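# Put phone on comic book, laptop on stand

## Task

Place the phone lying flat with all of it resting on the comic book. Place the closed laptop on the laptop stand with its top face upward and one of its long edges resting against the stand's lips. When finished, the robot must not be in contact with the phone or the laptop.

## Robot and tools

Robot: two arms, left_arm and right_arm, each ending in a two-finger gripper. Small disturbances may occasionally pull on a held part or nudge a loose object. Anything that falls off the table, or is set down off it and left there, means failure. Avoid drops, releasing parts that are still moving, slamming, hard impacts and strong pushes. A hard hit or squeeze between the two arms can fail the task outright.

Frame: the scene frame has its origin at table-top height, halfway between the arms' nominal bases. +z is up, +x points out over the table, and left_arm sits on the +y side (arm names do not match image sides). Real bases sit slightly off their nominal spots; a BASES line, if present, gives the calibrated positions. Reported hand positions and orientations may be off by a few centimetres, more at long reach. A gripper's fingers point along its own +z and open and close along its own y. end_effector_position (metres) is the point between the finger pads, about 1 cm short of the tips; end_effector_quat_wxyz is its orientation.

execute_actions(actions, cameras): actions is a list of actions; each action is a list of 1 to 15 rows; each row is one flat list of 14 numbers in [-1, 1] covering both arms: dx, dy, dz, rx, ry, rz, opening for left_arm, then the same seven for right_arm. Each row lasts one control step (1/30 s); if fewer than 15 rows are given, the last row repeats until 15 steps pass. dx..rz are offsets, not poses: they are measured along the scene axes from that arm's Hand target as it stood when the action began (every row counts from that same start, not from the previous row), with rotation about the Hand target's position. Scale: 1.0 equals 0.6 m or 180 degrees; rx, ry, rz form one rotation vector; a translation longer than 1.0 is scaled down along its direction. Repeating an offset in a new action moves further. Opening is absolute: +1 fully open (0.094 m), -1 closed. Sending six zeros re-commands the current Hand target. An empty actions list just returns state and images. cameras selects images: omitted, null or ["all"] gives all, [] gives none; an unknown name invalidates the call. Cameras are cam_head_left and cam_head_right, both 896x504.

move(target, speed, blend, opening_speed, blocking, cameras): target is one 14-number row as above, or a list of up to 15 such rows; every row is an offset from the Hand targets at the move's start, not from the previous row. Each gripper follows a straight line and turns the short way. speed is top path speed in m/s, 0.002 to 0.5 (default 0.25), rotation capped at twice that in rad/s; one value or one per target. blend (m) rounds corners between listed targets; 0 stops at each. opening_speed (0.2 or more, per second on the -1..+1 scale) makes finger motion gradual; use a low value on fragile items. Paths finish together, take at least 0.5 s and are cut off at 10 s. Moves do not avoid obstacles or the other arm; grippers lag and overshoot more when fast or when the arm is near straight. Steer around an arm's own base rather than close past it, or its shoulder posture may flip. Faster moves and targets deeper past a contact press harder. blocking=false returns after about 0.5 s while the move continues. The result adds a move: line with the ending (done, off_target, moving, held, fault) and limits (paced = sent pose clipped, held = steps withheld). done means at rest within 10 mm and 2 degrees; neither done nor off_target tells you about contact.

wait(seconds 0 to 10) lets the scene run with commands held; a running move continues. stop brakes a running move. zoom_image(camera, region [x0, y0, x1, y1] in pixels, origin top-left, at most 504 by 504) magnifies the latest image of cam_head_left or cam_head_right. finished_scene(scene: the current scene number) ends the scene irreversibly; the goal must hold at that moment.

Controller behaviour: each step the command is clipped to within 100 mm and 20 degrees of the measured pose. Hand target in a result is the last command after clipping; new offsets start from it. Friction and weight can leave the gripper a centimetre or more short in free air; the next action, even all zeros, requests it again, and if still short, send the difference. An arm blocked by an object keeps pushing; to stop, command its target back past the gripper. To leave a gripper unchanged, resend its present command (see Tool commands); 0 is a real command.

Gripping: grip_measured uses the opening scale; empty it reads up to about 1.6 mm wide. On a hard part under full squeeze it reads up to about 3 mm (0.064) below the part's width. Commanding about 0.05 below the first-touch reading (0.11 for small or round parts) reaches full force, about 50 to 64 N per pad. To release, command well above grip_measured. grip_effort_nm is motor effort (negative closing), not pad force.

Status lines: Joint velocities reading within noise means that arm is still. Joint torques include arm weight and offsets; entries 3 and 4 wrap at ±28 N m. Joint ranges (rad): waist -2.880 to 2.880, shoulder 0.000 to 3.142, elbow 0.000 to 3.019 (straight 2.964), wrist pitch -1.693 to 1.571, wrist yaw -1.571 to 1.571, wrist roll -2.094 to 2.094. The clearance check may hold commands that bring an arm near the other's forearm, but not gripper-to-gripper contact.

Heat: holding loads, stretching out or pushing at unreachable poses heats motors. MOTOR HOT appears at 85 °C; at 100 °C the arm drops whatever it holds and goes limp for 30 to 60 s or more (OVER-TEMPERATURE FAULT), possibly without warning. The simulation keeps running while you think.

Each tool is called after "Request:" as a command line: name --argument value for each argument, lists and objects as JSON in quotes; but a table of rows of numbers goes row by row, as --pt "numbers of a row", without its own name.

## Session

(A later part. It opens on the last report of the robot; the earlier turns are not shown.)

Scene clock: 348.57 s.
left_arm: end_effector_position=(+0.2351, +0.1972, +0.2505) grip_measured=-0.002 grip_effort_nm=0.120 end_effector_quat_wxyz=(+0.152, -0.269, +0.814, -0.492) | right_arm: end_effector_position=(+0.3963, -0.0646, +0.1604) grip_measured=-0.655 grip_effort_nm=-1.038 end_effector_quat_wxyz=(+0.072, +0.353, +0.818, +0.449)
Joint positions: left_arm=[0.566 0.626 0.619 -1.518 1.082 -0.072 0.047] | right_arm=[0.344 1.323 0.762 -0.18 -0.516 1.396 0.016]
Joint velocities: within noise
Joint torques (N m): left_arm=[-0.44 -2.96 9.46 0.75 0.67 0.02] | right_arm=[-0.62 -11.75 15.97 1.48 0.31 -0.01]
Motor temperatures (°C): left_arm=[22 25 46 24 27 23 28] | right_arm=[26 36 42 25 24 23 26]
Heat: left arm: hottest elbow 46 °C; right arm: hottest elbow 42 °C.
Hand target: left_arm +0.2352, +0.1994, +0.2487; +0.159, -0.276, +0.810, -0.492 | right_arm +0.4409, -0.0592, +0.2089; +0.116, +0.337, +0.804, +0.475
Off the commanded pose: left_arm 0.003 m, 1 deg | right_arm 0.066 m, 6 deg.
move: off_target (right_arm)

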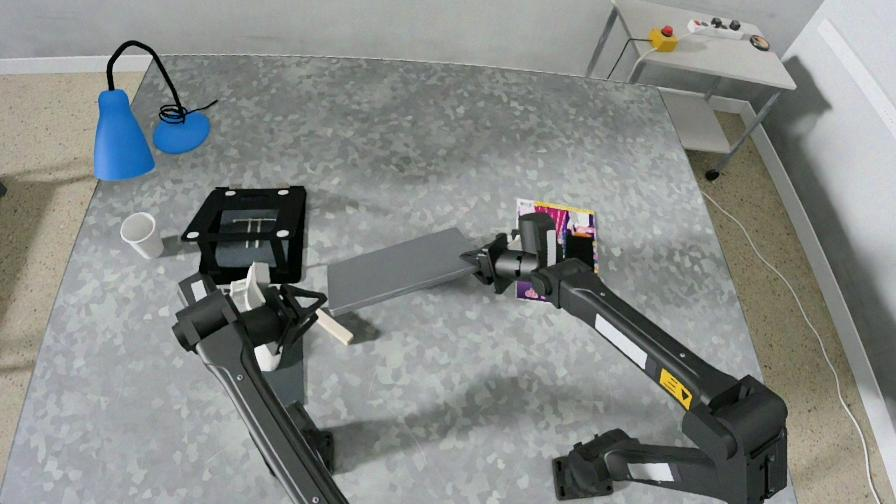

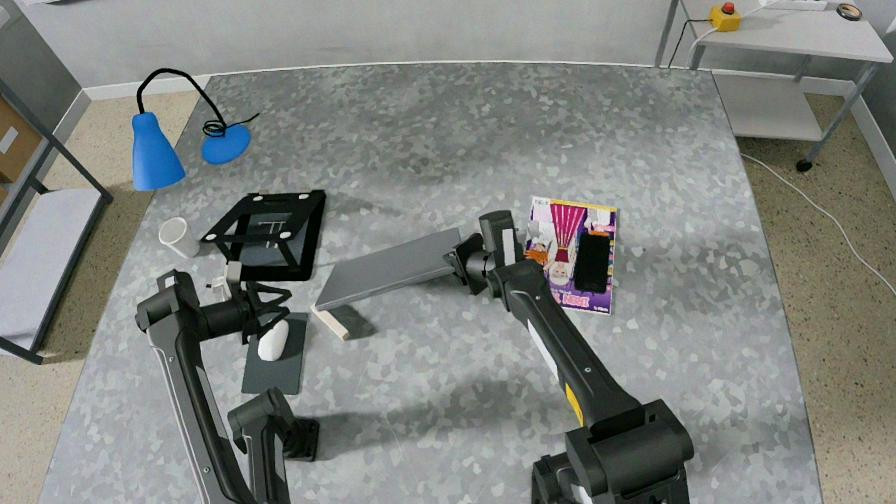

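Request:
move --pt "0.083 -0.09 -0.16 0 0 0 0 0 0 0 0 0 0 -1" --speed 0.15

Request:
zoom_image --camera "cam_head_left" --region '[280, 200, 500, 370]'

Request:
zoom_image --camera "cam_head_right" --region '[280, 200, 500, 370]'

Scene clock: 358.53 s.
left_arm: end_effector_position=(+0.2829, +0.1469, +0.1543) grip_measured=-0.002 grip_effort_nm=0.129 end_effector_quat_wxyz=(+0.152, -0.282, +0.809, -0.493) | right_arm: end_effector_position=(+0.3994, -0.0643, +0.1600) grip_measured=-0.655 grip_effort_nm=-1.038 end_effector_quat_wxyz=(+0.071, +0.358, +0.816, +0.448)
Joint positions: left_arm=[0.136 0.613 0.313 -0.562 0.907 -0.863 0.047] | right_arm=[0.343 1.331 0.77 -0.181 -0.513 1.404 0.016]
Joint velocities: within noise
Joint torques (N m): left_arm=[-1.85 -1.2 10.18 2.32 -0.01 0.04] | right_arm=[-0.56 -12.45 15.51 1.55 0.23 -0.08]
Motor temperatures (°C): left_arm=[22 25 43 24 27 23 27] | right_arm=[26 36 46 25 24 23 27]
Heat: left arm: hottest elbow 43 °C; right arm: hottest elbow 46 °C.
Hand target: left_arm +0.2851, +0.1455, +0.1529; +0.159, -0.276, +0.810, -0.492 | right_arm +0.4410, -0.0592, +0.2089; +0.116, +0.337, +0.804, +0.475
Off the commanded pose: left_arm 0.003 m, 1 deg | right_arm 0.064 m, 7 deg.
move: off_target (right_arm)

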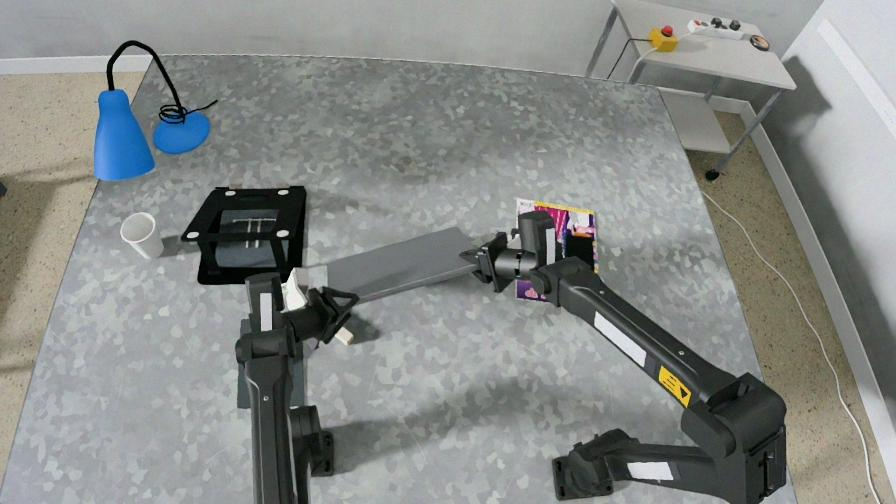

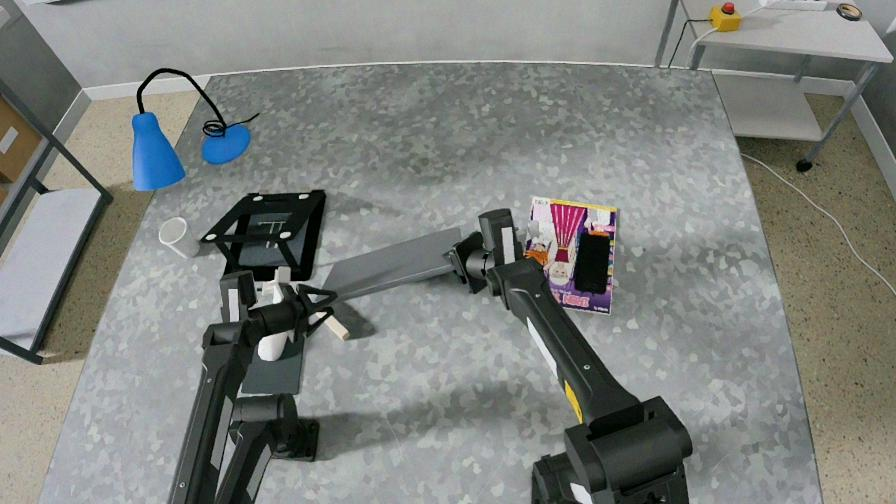

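Scaled by 2.291.

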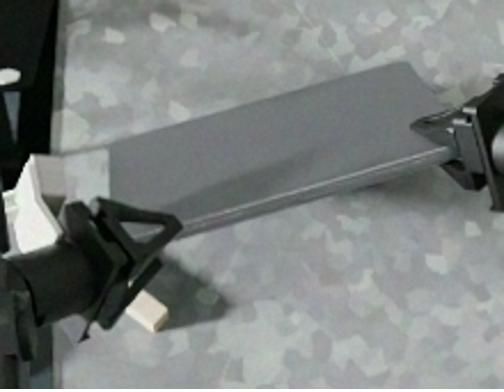

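Scaled by 2.291.

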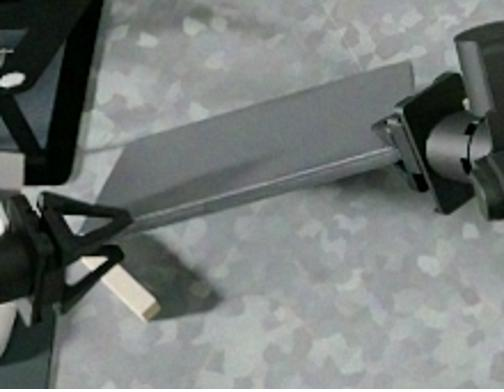

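Request:
move --pt "0.035 -0.035 -0.045 0 0 0 0 0 0 0 0 0 0 -1" --speed 0.08

Request:
zoom_image --camera "cam_head_left" --region '[280, 200, 500, 370]'

Request:
zoom_image --camera "cam_head_right" --region '[280, 200, 500, 370]'

Scene clock: 363.67 s.
left_arm: end_effector_position=(+0.3078, +0.1296, +0.1365) grip_measured=-0.001 grip_effort_nm=0.085 end_effector_quat_wxyz=(+0.170, -0.275, +0.806, -0.495) | right_arm: end_effector_position=(+0.4072, -0.0730, +0.1603) grip_measured=-0.655 grip_effort_nm=-1.038 end_effector_quat_wxyz=(+0.080, +0.368, +0.813, +0.445)
Joint positions: left_arm=[0.019 0.737 0.269 -0.255 0.82 -0.996 0.047] | right_arm=[0.326 1.335 0.776 -0.181 -0.5 1.405 0.016]
Joint velocities: within noise
Joint torques (N m): left_arm=[-2.61 -0.85 9.06 2.3 -0.22 0.01] | right_arm=[0.62 -12.63 15.17 1.58 -0.22 -0.08]
Motor temperatures (°C): left_arm=[22 25 42 24 27 23 27] | right_arm=[26 36 46 25 24 23 27]
Heat: left arm: hottest elbow 42 °C; right arm: hottest elbow 46 °C.
Hand target: left_arm +0.3061, +0.1245, +0.1258; +0.159, -0.276, +0.810, -0.492 | right_arm +0.4410, -0.0593, +0.2089; +0.117, +0.337, +0.804, +0.475
Off the commanded pose: left_arm 0.012 m, 1 deg | right_arm 0.061 m, 7 deg.
move: off_target (left_arm, right_arm)

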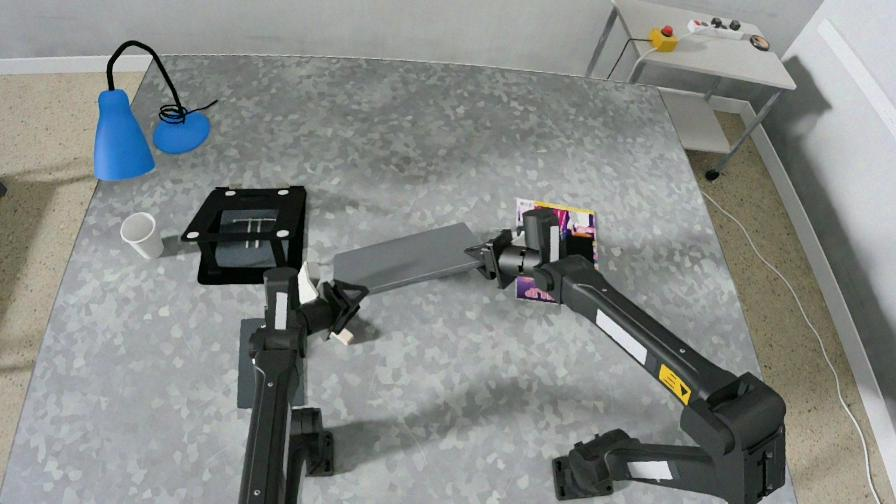

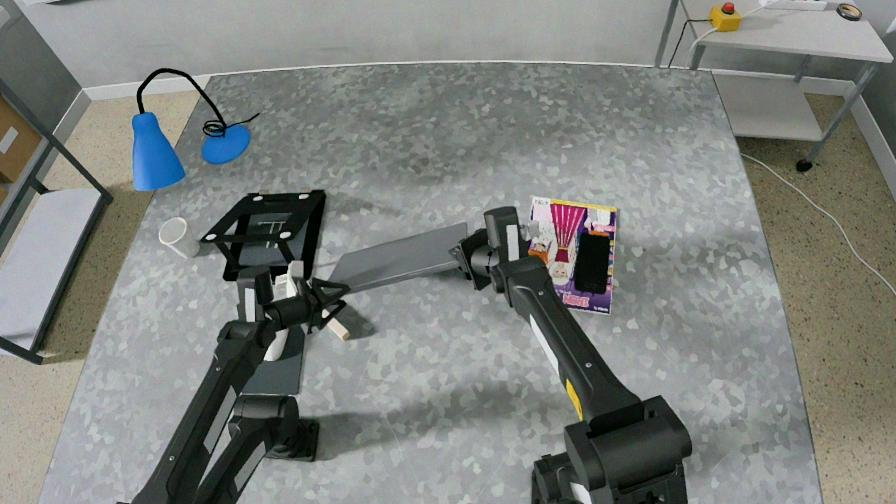

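Scaled by 2.291.

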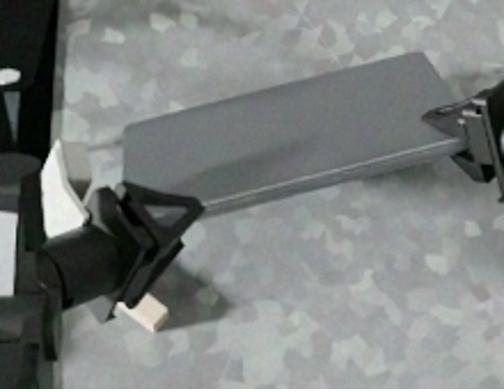

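Scaled by 2.291.

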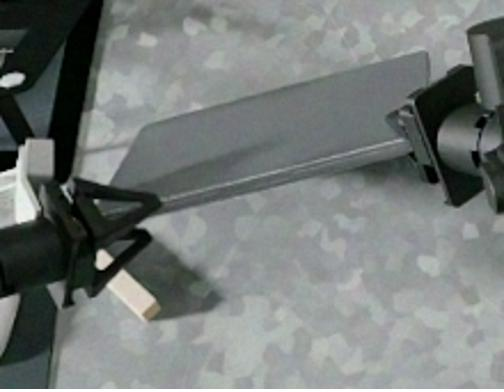

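Request:
move --pt "0 0 0 0 0 0 -1 0 0 0 0 0 0 -1" --speed 0.08 --opening_speed 0.5

Request:
zoom_image --camera "cam_head_left" --region '[280, 200, 500, 370]'

Request:
zoom_image --camera "cam_head_right" --region '[280, 200, 500, 370]'

Scene clock: 369.90 s.
left_arm: end_effector_position=(+0.3052, +0.1243, +0.1296) grip_measured=-0.987 grip_effort_nm=-0.701 end_effector_quat_wxyz=(+0.157, -0.276, +0.809, -0.495) | right_arm: end_effector_position=(+0.4104, -0.0725, +0.1619) grip_measured=-0.654 grip_effort_nm=-1.038 end_effector_quat_wxyz=(+0.083, +0.367, +0.813, +0.445)
Joint positions: left_arm=[-0.003 0.755 0.262 -0.242 0.813 -1.01 0.001] | right_arm=[0.325 1.34 0.784 -0.18 -0.498 1.402 0.016]
Joint velocities: within noise
Joint torques (N m): left_arm=[-1.08 -1.61 9.59 1.83 -0.06 0.11] | right_arm=[0.85 -12.92 14.72 1.58 -0.28 -0.06]
Motor temperatures (°C): left_arm=[22 25 42 24 27 23 27] | right_arm=[26 36 47 25 24 23 27]
Heat: left arm: hottest elbow 42 °C; right arm: hottest elbow 47 °C.
Hand target: left_arm +0.3062, +0.1245, +0.1259; +0.159, -0.276, +0.810, -0.492 | right_arm +0.4410, -0.0592, +0.2089; +0.116, +0.337, +0.804, +0.475
Off the commanded pose: left_arm 0.004 m, 0 deg | right_arm 0.058 m, 6 deg.
move: off_target (right_arm)

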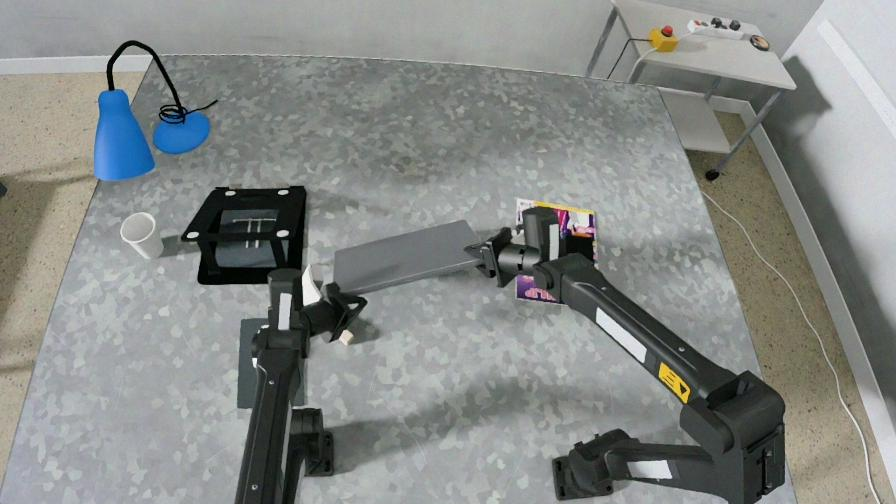

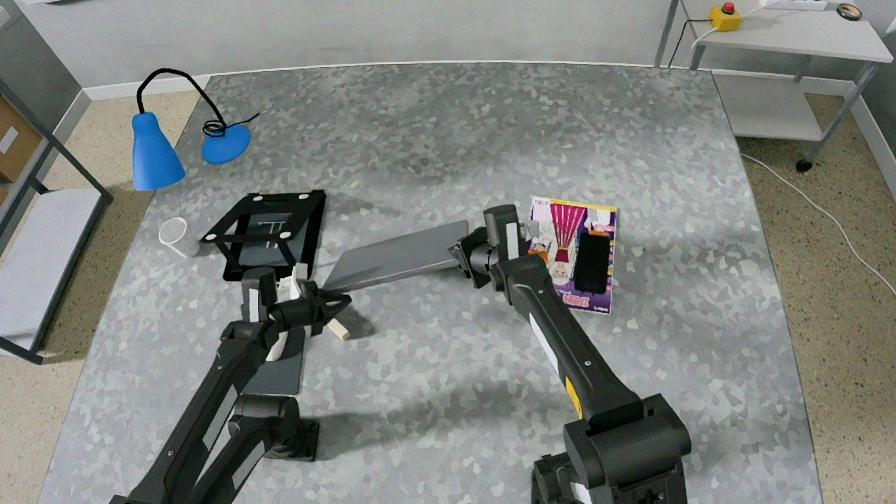

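Scaled by 2.291.

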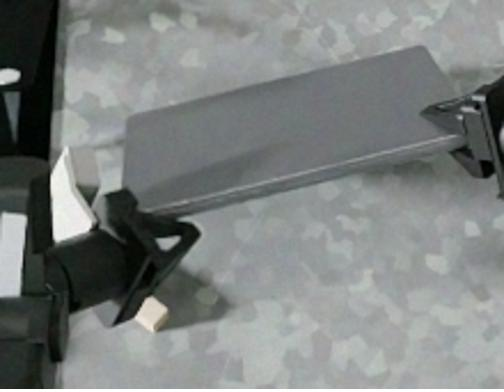

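Scaled by 2.291.

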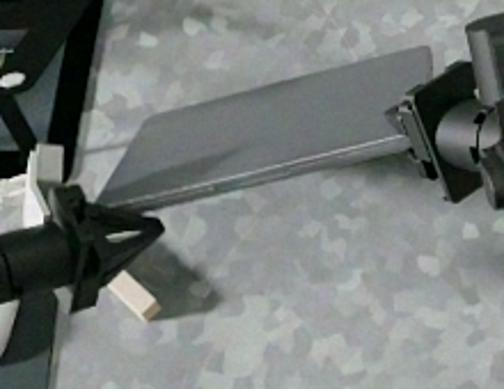

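Request:
move --pt "-0.04 0.03 0.0 0 0 0 0 0 0 0 0 0 0 -1" --pt "-0.04 0.03 0.0 0 0 0 0.2 0 0 0 0 0 0 -1" --pt "0.03 0.0 -0.01 0 0 0 0.2 0 0 0 0 0 0 -1" --speed 0.08

Request:
zoom_image --camera "cam_head_left" --region '[280, 200, 500, 370]'

Request:
zoom_image --camera "cam_head_right" --region '[280, 200, 500, 370]'

Scene clock: 377.17 s.
left_arm: end_effector_position=(+0.3058, +0.1251, +0.1063) grip_measured=+0.198 grip_effort_nm=0.125 end_effector_quat_wxyz=(+0.143, -0.276, +0.815, -0.489) | right_arm: end_effector_position=(+0.4113, -0.0735, +0.1611) grip_measured=-0.654 grip_effort_nm=-1.038 end_effector_quat_wxyz=(+0.079, +0.379, +0.808, +0.444)
Joint positions: left_arm=[0.005 0.851 0.241 -0.177 0.825 -0.979 0.056] | right_arm=[0.325 1.34 0.784 -0.18 -0.49 1.429 0.016]
Joint velocities: within noise
Joint torques (N m): left_arm=[-1.38 -1.32 12.92 2.51 -0.35 -0.21] | right_arm=[0.91 -13.22 14.65 1.63 -0.5 -0.3]
Motor temperatures (°C): left_arm=[22 25 41 24 27 23 27] | right_arm=[26 36 51 25 24 23 27]
Heat: left arm: hottest elbow 41 °C; right arm: hottest elbow 51 °C.
Hand target: left_arm +0.3241, +0.1245, +0.1198; +0.159, -0.276, +0.810, -0.492 | right_arm +0.4410, -0.0592, +0.2089; +0.116, +0.337, +0.804, +0.475
Off the commanded pose: left_arm 0.023 m, 2 deg | right_arm 0.058 m, 7 deg.
move: off_target (left_arm, right_arm)

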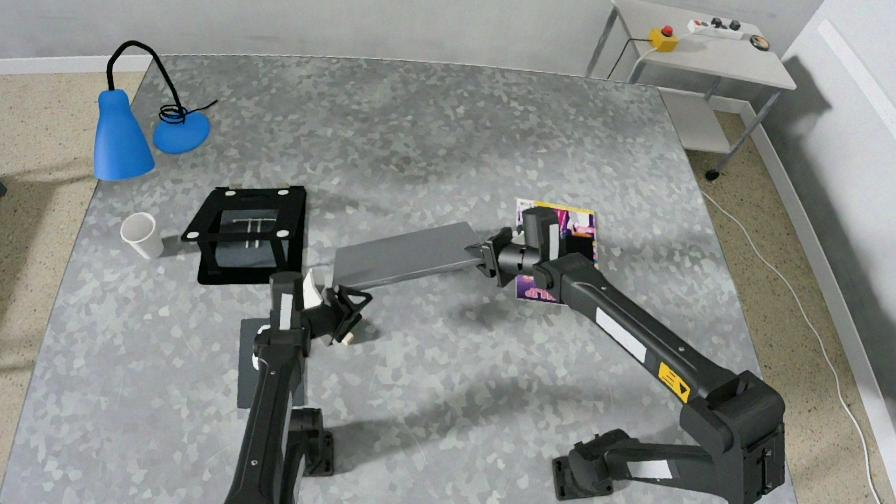

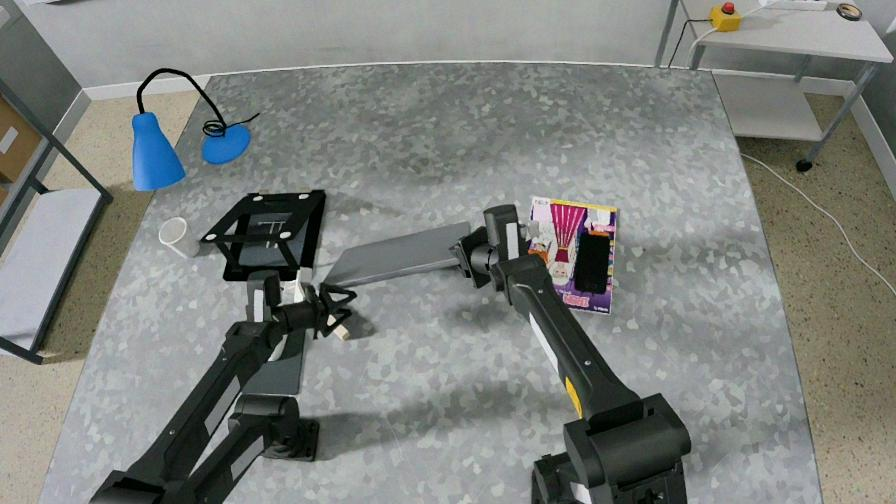

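Scaled by 2.291.

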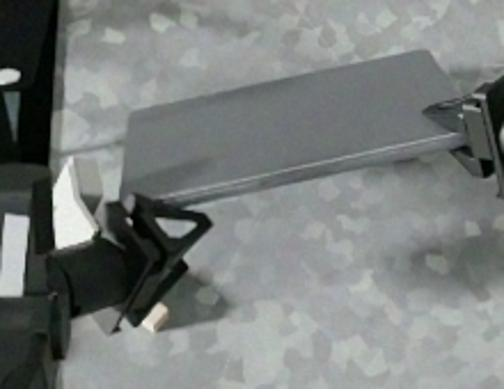

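Scaled by 2.291.

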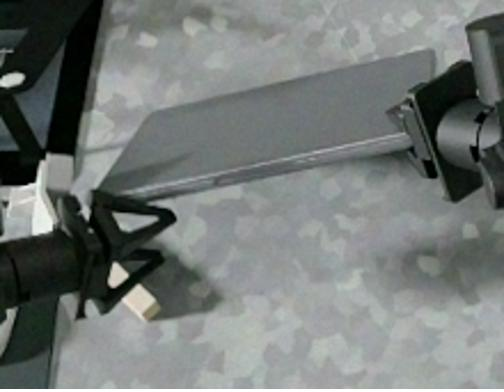

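Request:
move --pt "-0.08 0.03 -0.02 0 0 0 0 0 0 0 0 0 0 -1" --pt "-0.08 0.03 0.06 0 0 0 0 0 0 0 0 0 0 -1" --pt "0.0 -0.01 0.06 0 0 0 0 0 0 0 0 0 0 -1" --speed 0.1

Request:
zoom_image --camera "cam_head_left" --region '[280, 200, 500, 370]'

Request:
zoom_image --camera "cam_head_right" --region '[280, 200, 500, 370]'

Scene clock: 382.87 s.
left_arm: end_effector_position=(+0.2978, +0.1238, +0.1231) grip_measured=+0.002 grip_effort_nm=-0.085 end_effector_quat_wxyz=(+0.132, -0.296, +0.815, -0.480) | right_arm: end_effector_position=(+0.4111, -0.0733, +0.1612) grip_measured=-0.654 grip_effort_nm=-1.033 end_effector_quat_wxyz=(+0.082, +0.372, +0.811, +0.444)
Joint positions: left_arm=[-0.014 0.746 0.271 -0.324 0.792 -1.02 0.047] | right_arm=[0.325 1.34 0.784 -0.18 -0.492 1.413 0.016]
Joint velocities: within noise
Joint torques (N m): left_arm=[-2.61 -1.08 16.8 1.96 0.16 0.01] | right_arm=[0.79 -13.16 14.69 1.59 -0.46 -0.15]
Motor temperatures (°C): left_arm=[22 25 42 24 27 23 27] | right_arm=[26 36 53 25 24 23 27]
Heat: left arm: hottest elbow 42 °C; right arm: hottest elbow 53 °C.
Hand target: left_arm +0.3241, +0.1185, +0.1558; +0.159, -0.276, +0.810, -0.492 | right_arm +0.4410, -0.0592, +0.2089; +0.117, +0.337, +0.804, +0.475
Off the commanded pose: left_arm 0.042 m, 4 deg | right_arm 0.058 m, 7 deg.
move: off_target (left_arm, right_arm)

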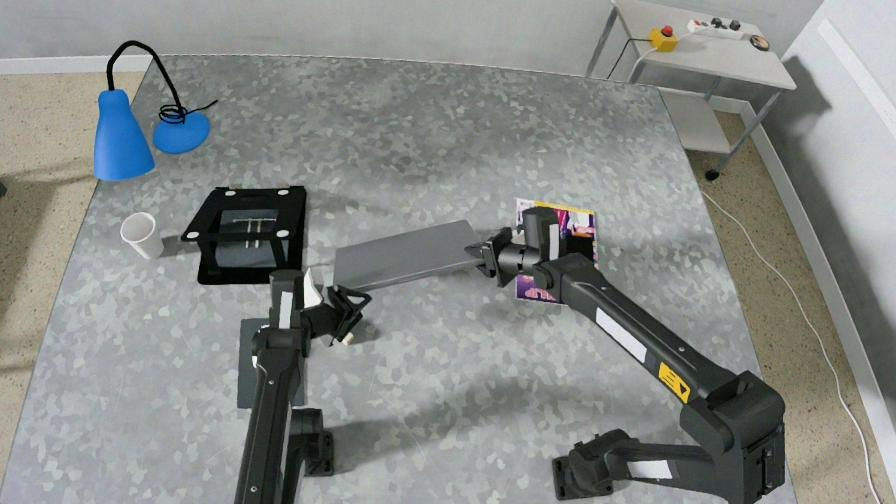

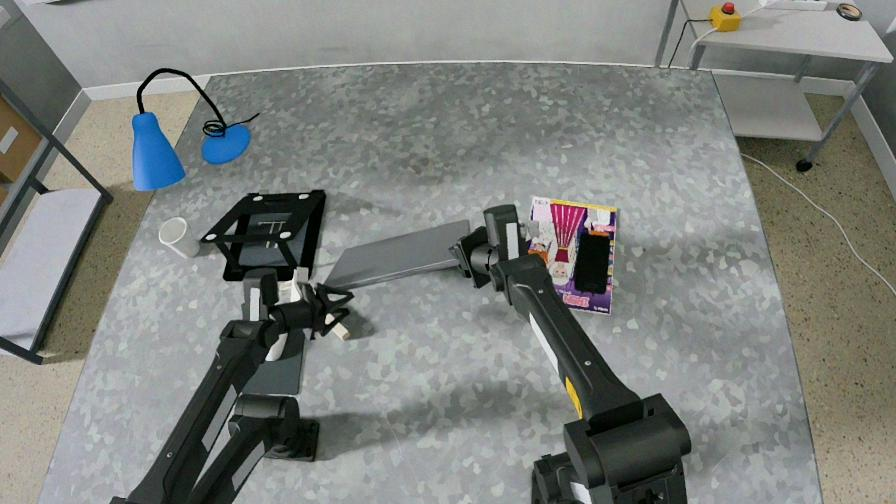

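Scaled by 2.291.

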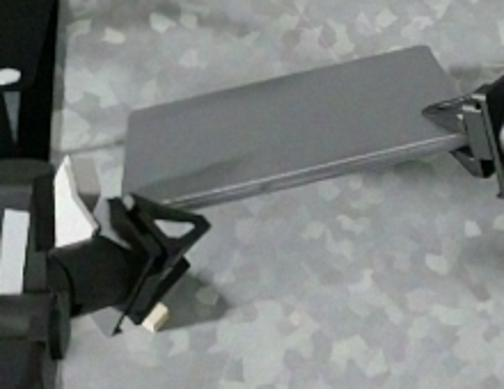

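Scaled by 2.291.

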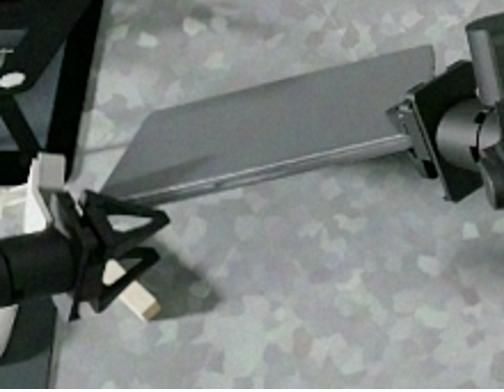

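Request:
move --pt "-0.05 0.04 -0.06 0 0 0 0 0 0 0 0 0 0 -1" --pt "-0.14 0.1 -0.04 0 0 0 0 0 0 0 0 0 0 -1" --pt "-0.14 0.1 0.05 0 0 0 0 0 0 0 0 0 0 -1" --pt "-0.05 0.02 0.03 0 0 0 0 0 0 0 0 0 0 -1" --speed 0.1

Request:
zoom_image --camera "cam_head_left" --region '[280, 200, 500, 370]'

Request:
zoom_image --camera "cam_head_right" --region '[280, 200, 500, 370]'

Scene clock: 390.03 s.
left_arm: end_effector_position=(+0.2845, +0.1338, +0.1591) grip_measured=+0.002 grip_effort_nm=-0.081 end_effector_quat_wxyz=(+0.148, -0.287, +0.812, -0.487) | right_arm: end_effector_position=(+0.4111, -0.0733, +0.1612) grip_measured=-0.654 grip_effort_nm=-1.038 end_effector_quat_wxyz=(+0.082, +0.372, +0.811, +0.444)
Joint positions: left_arm=[0.049 0.593 0.32 -0.531 0.838 -0.957 0.047] | right_arm=[0.325 1.34 0.784 -0.18 -0.492 1.413 0.016]
Joint velocities: within noise
Joint torques (N m): left_arm=[-2.43 -1.85 13.68 2.03 0.22 -0.04] | right_arm=[0.85 -13.1 14.69 1.59 -0.46 -0.14]
Motor temperatures (°C): left_arm=[22 25 42 24 27 23 27] | right_arm=[26 36 55 25 24 23 27]
Heat: left arm: hottest elbow 42 °C; right arm: hottest elbow 55 °C.
Hand target: left_arm +0.2941, +0.1305, +0.1738; +0.159, -0.276, +0.810, -0.492 | right_arm +0.4410, -0.0592, +0.2089; +0.116, +0.337, +0.804, +0.475
Off the commanded pose: left_arm 0.018 m, 2 deg | right_arm 0.058 m, 7 deg.
move: off_target (left_arm, right_arm)

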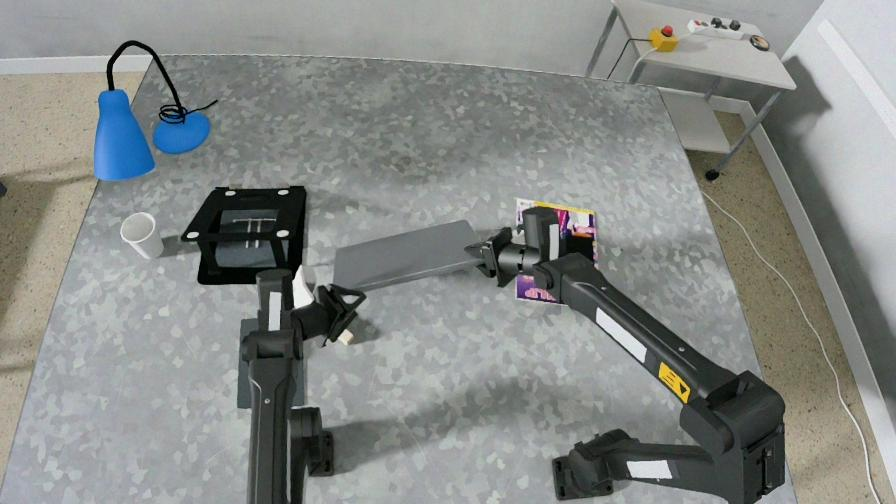

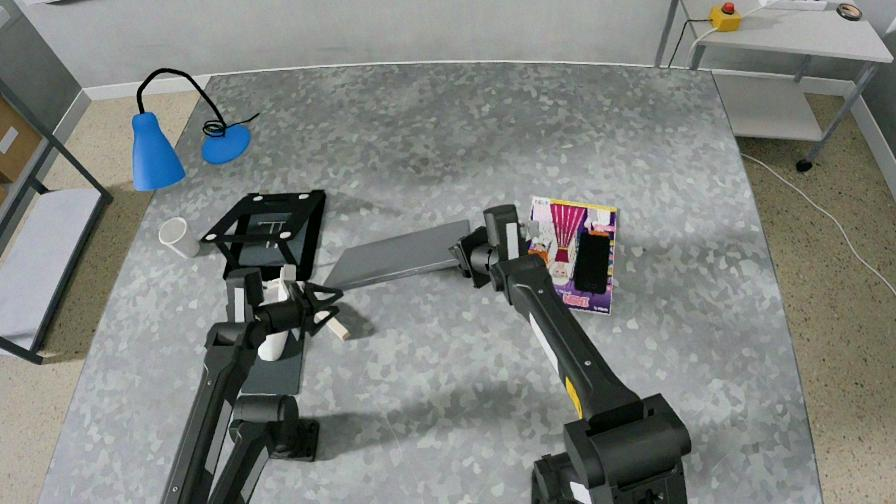

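Scaled by 2.291.

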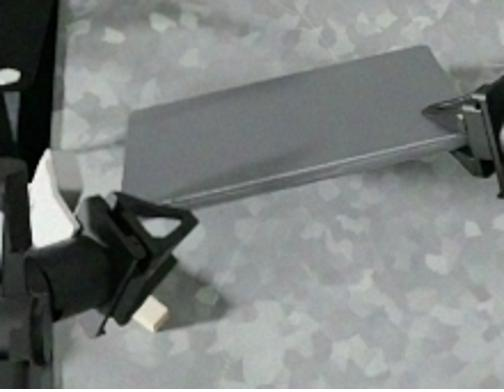

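Scaled by 2.291.

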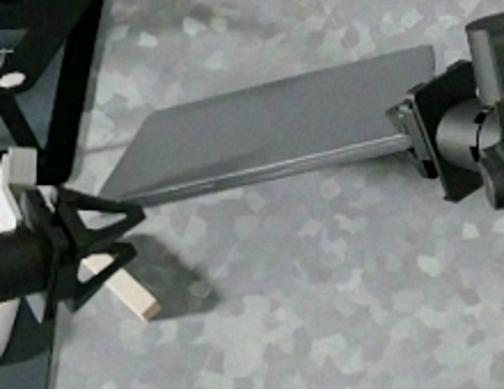

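Request:
move --pt "-0.02 0.02 0.035 0 0 0 0 0 0 0 0 0 0 -1" --pt "0.068 -0.068 0.02 0 0 0 0 0 0 0 0 0 0 -1" --speed 0.07

Request:
zoom_image --camera "cam_head_left" --region '[280, 200, 500, 370]'

Request:
zoom_image --camera "cam_head_right" --region '[280, 200, 500, 370]'

Scene clock: 400.60 s.
left_arm: end_effector_position=(+0.3099, +0.0985, +0.1487) grip_measured=+0.002 grip_effort_nm=-0.076 end_effector_quat_wxyz=(+0.132, -0.296, +0.818, -0.475) | right_arm: end_effector_position=(+0.4111, -0.0733, +0.1612) grip_measured=-0.654 grip_effort_nm=-1.038 end_effector_quat_wxyz=(+0.082, +0.372, +0.811, +0.444)
Joint positions: left_arm=[-0.15 0.742 0.338 -0.321 0.686 -1.135 0.047] | right_arm=[0.325 1.34 0.784 -0.18 -0.492 1.413 0.016]
Joint velocities: within noise
Joint torques (N m): left_arm=[-2.61 -1.9 17.48 2.25 0.12 -0.03] | right_arm=[0.79 -13.22 14.69 1.61 -0.46 -0.14]
Motor temperatures (°C): left_arm=[22 25 43 24 27 23 27] | right_arm=[26 36 57 25 24 23 27]
Heat: left arm: hottest elbow 43 °C; right arm: hottest elbow 57 °C.
Hand target: left_arm +0.3348, +0.0897, +0.1858; +0.159, -0.276, +0.810, -0.492 | right_arm +0.4410, -0.0592, +0.2089; +0.116, +0.337, +0.804, +0.475
Off the commanded pose: left_arm 0.046 m, 4 deg | right_arm 0.058 m, 7 deg.
move: off_target (left_arm, right_arm)

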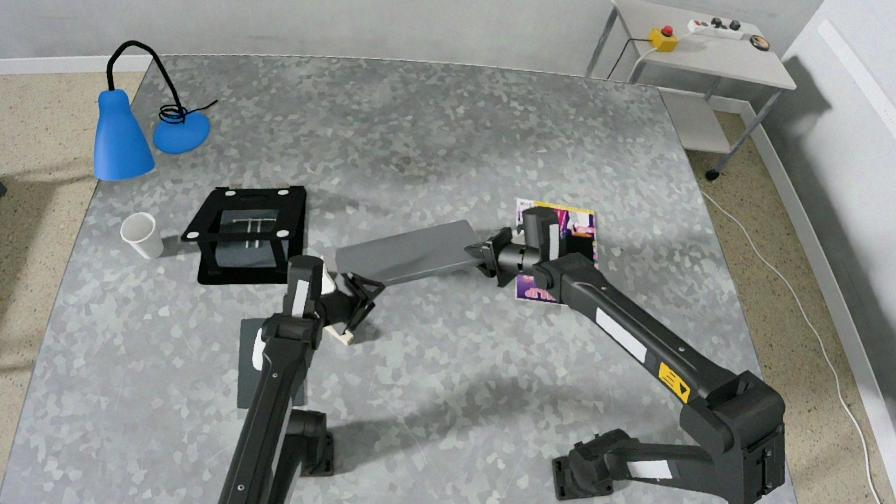

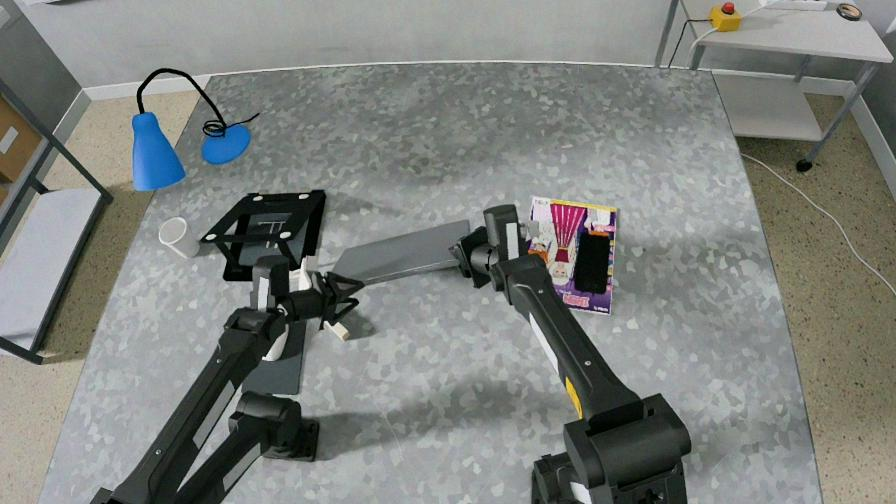

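Scaled by 2.291.

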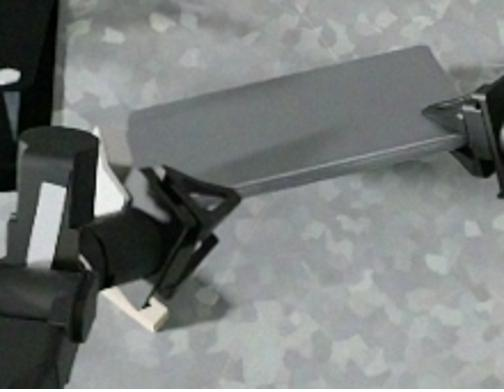

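Scaled by 2.291.

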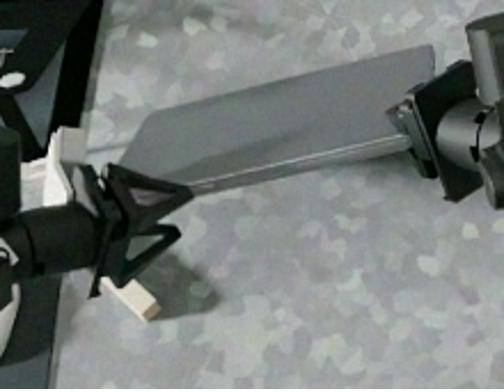

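Request:
move --pt "-0.09 0.07 -0.02 0 0 0 0 0 0 0 0 0 0 -1" --pt "-0.09 0.07 0.06 0 0 0 0 0 0 0 0 0 0 -1" --speed 0.1 --cameras '[]'

Request:
move --pt "0.05 -0.05 -0.015 0 0 0 0 0 0 0 0 0 0 -1" --speed 0.07

Request:
zoom_image --camera "cam_head_left" --region '[280, 200, 500, 370]'

Request:
zoom_image --camera "cam_head_right" --region '[280, 200, 500, 370]'

Scene clock: 406.90 s.
left_arm: end_effector_position=(+0.2669, +0.1271, +0.1822) grip_measured=+0.002 grip_effort_nm=-0.081 end_effector_quat_wxyz=(+0.124, -0.294, +0.815, -0.484) | right_arm: end_effector_position=(+0.4111, -0.0733, +0.1612) grip_measured=-0.654 grip_effort_nm=-1.038 end_effector_quat_wxyz=(+0.082, +0.372, +0.811, +0.444)
Joint positions: left_arm=[0.023 0.513 0.376 -0.705 0.833 -0.975 0.047] | right_arm=[0.325 1.34 0.784 -0.18 -0.492 1.413 0.016]
Joint velocities: within noise
Joint torques (N m): left_arm=[0.03 -1.38 18.07 1.1 0.43 0.14] | right_arm=[0.79 -13.16 14.68 1.59 -0.46 -0.15]
Motor temperatures (°C): left_arm=[22 25 44 24 27 23 27] | right_arm=[26 35 58 25 24 23 28]
Heat: left arm: hottest elbow 44 °C; right arm: hottest elbow 58 °C.
Hand target: left_arm +0.2809, +0.1317, +0.2217; +0.159, -0.276, +0.810, -0.492 | right_arm +0.4410, -0.0592, +0.2089; +0.116, +0.337, +0.804, +0.475
Off the commanded pose: left_arm 0.042 m, 5 deg | right_arm 0.058 m, 7 deg.
move: off_target (left_arm, right_arm)
No camera images: "cameras" was empty.

Scene clock: 408.40 s.
left_arm: end_effector_position=(+0.2923, +0.1083, +0.1779) grip_measured=+0.002 grip_effort_nm=-0.076 end_effector_quat_wxyz=(+0.134, -0.295, +0.816, -0.478) | right_arm: end_effector_position=(+0.4111, -0.0733, +0.1612) grip_measured=-0.654 grip_effort_nm=-1.038 end_effector_quat_wxyz=(+0.082, +0.372, +0.811, +0.444)
Joint positions: left_arm=[-0.105 0.607 0.376 -0.511 0.722 -1.099 0.047] | right_arm=[0.325 1.34 0.784 -0.18 -0.492 1.413 0.016]
Joint velocities: within noise
Joint torques (N m): left_arm=[-2.67 -0.62 17.24 2.28 0.14 -0.02] | right_arm=[0.73 -13.16 14.69 1.61 -0.46 -0.15]
Motor temperatures (°C): left_arm=[22 25 45 24 27 23 27] | right_arm=[26 35 58 25 24 23 28]
Heat: left arm: hottest elbow 45 °C; right arm: hottest elbow 58 °C.
Hand target: left_arm +0.3108, +0.1017, +0.2128; +0.159, -0.276, +0.810, -0.492 | right_arm +0.4410, -0.0592, +0.2089; +0.116, +0.338, +0.804, +0.475
Off the commanded pose: left_arm 0.040 m, 4 deg | right_arm 0.058 m, 7 deg.
move: off_target (left_arm, right_arm)

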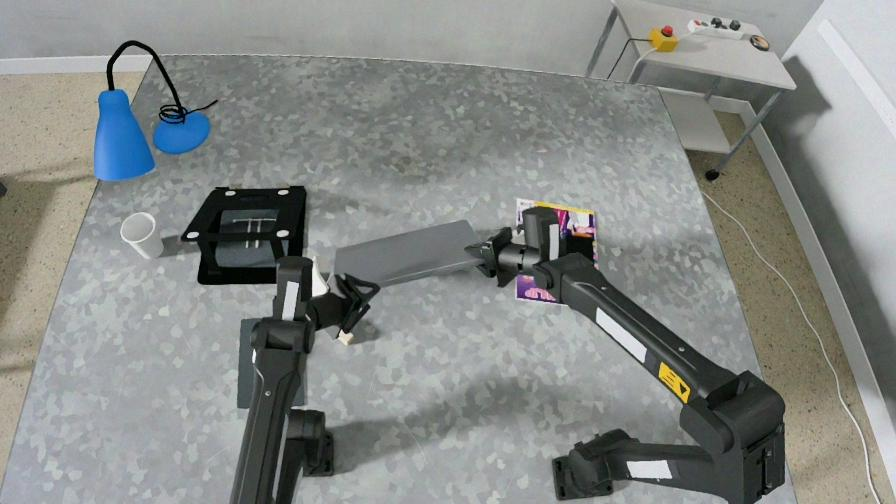

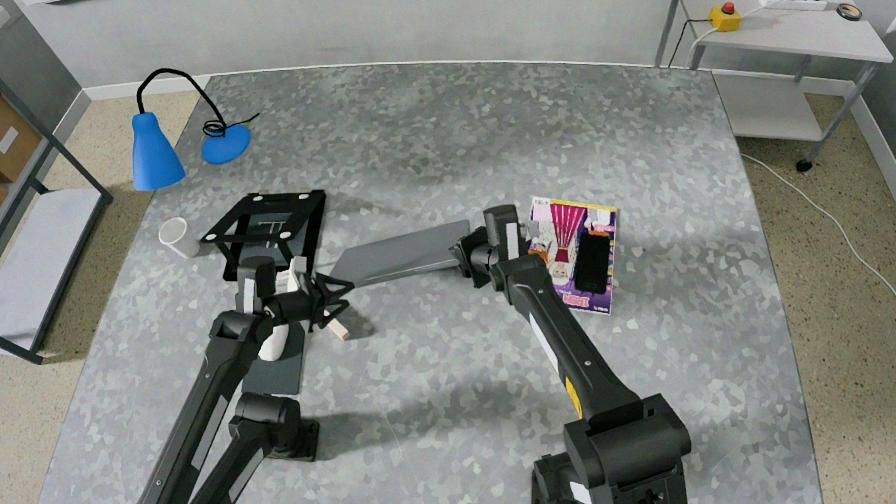

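Scaled by 2.291.

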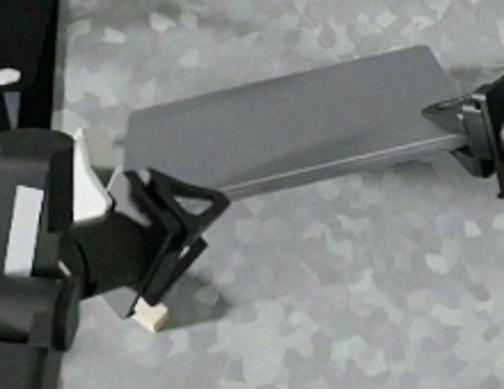

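Scaled by 2.291.

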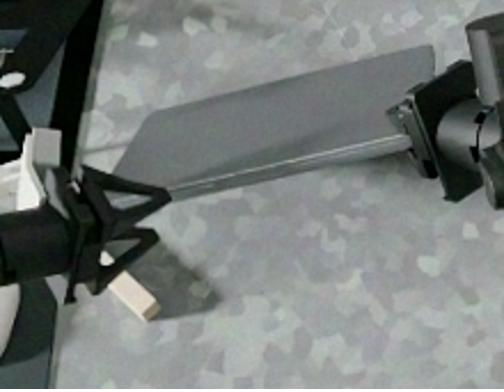

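Request:
move --pt "0.085 -0.05 0.005 0 0 0 0 0 0 0 0 0 0 -1" --speed 0.07

Request:
zoom_image --camera "cam_head_left" --region '[280, 200, 500, 370]'

Request:
zoom_image --camera "cam_head_right" --region '[280, 200, 500, 370]'

Scene clock: 412.50 s.
left_arm: end_effector_position=(+0.3310, +0.0805, +0.1795) grip_measured=+0.002 grip_effort_nm=-0.085 end_effector_quat_wxyz=(+0.123, -0.297, +0.818, -0.477) | right_arm: end_effector_position=(+0.4125, -0.0735, +0.1614) grip_measured=-0.654 grip_effort_nm=-1.038 end_effector_quat_wxyz=(+0.084, +0.373, +0.811, +0.443)
Joint positions: left_arm=[-0.211 0.799 0.442 -0.347 0.654 -1.19 0.047] | right_arm=[0.324 1.342 0.786 -0.18 -0.489 1.413 0.016]
Joint velocities: within noise
Joint torques (N m): left_arm=[-2.26 -1.32 18.18 2.81 -0.45 0.08] | right_arm=[0.85 -13.22 14.56 1.62 -0.57 -0.15]
Motor temperatures (°C): left_arm=[22 25 45 24 27 23 27] | right_arm=[26 35 59 25 24 24 28]
Heat: left arm: hottest elbow 45 °C; right arm: hottest elbow 59 °C.
Hand target: left_arm +0.3619, +0.0717, +0.2158; +0.159, -0.276, +0.810, -0.492 | right_arm +0.4410, -0.0592, +0.2091; +0.117, +0.337, +0.804, +0.475
Off the commanded pose: left_arm 0.048 m, 5 deg | right_arm 0.057 m, 7 deg.
move: off_target (left_arm, right_arm)

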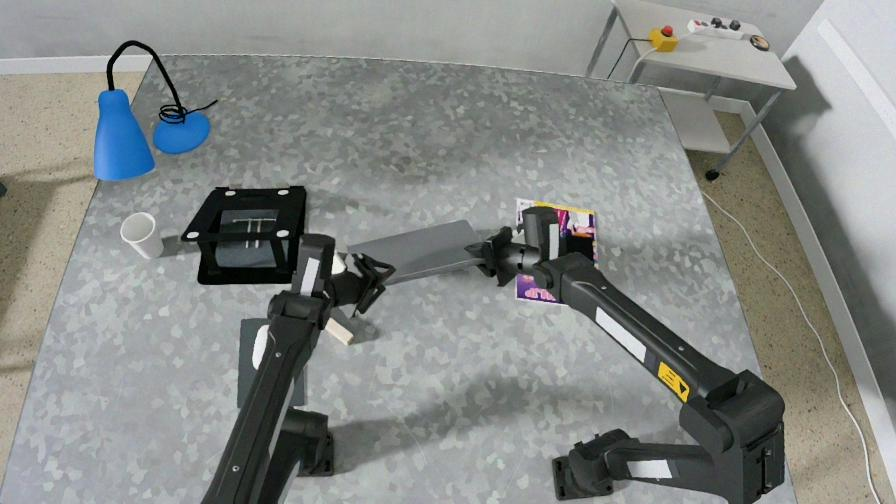

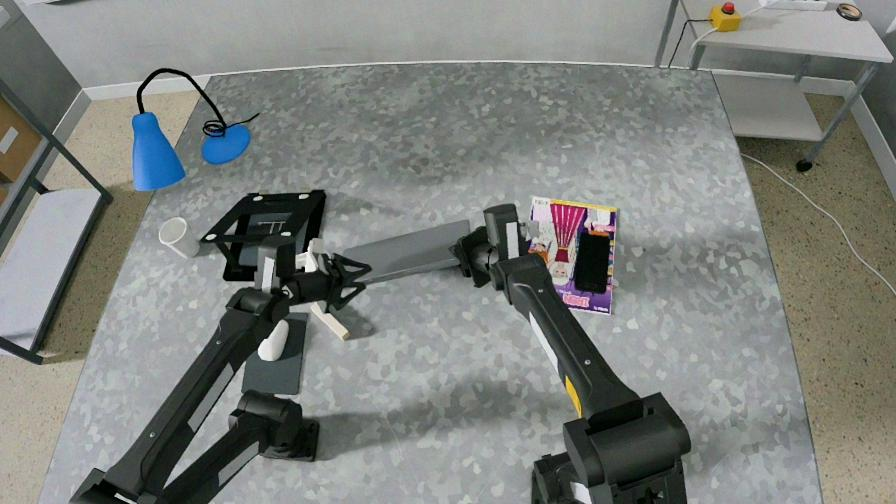

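Scaled by 2.291.

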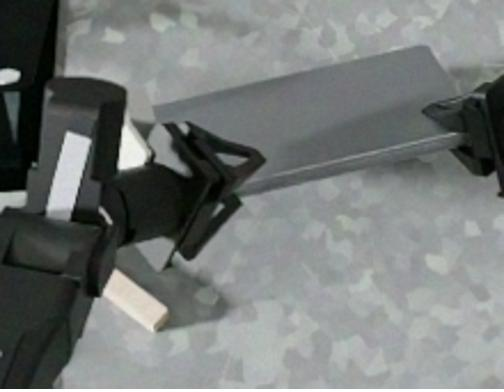

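Scaled by 2.291.

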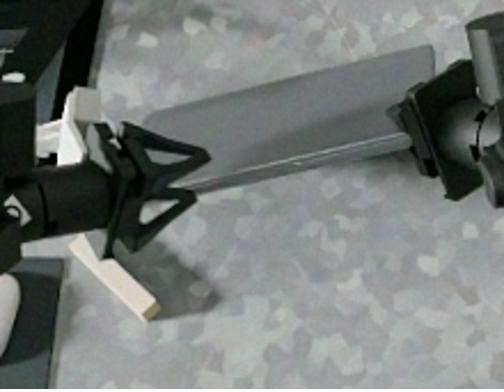

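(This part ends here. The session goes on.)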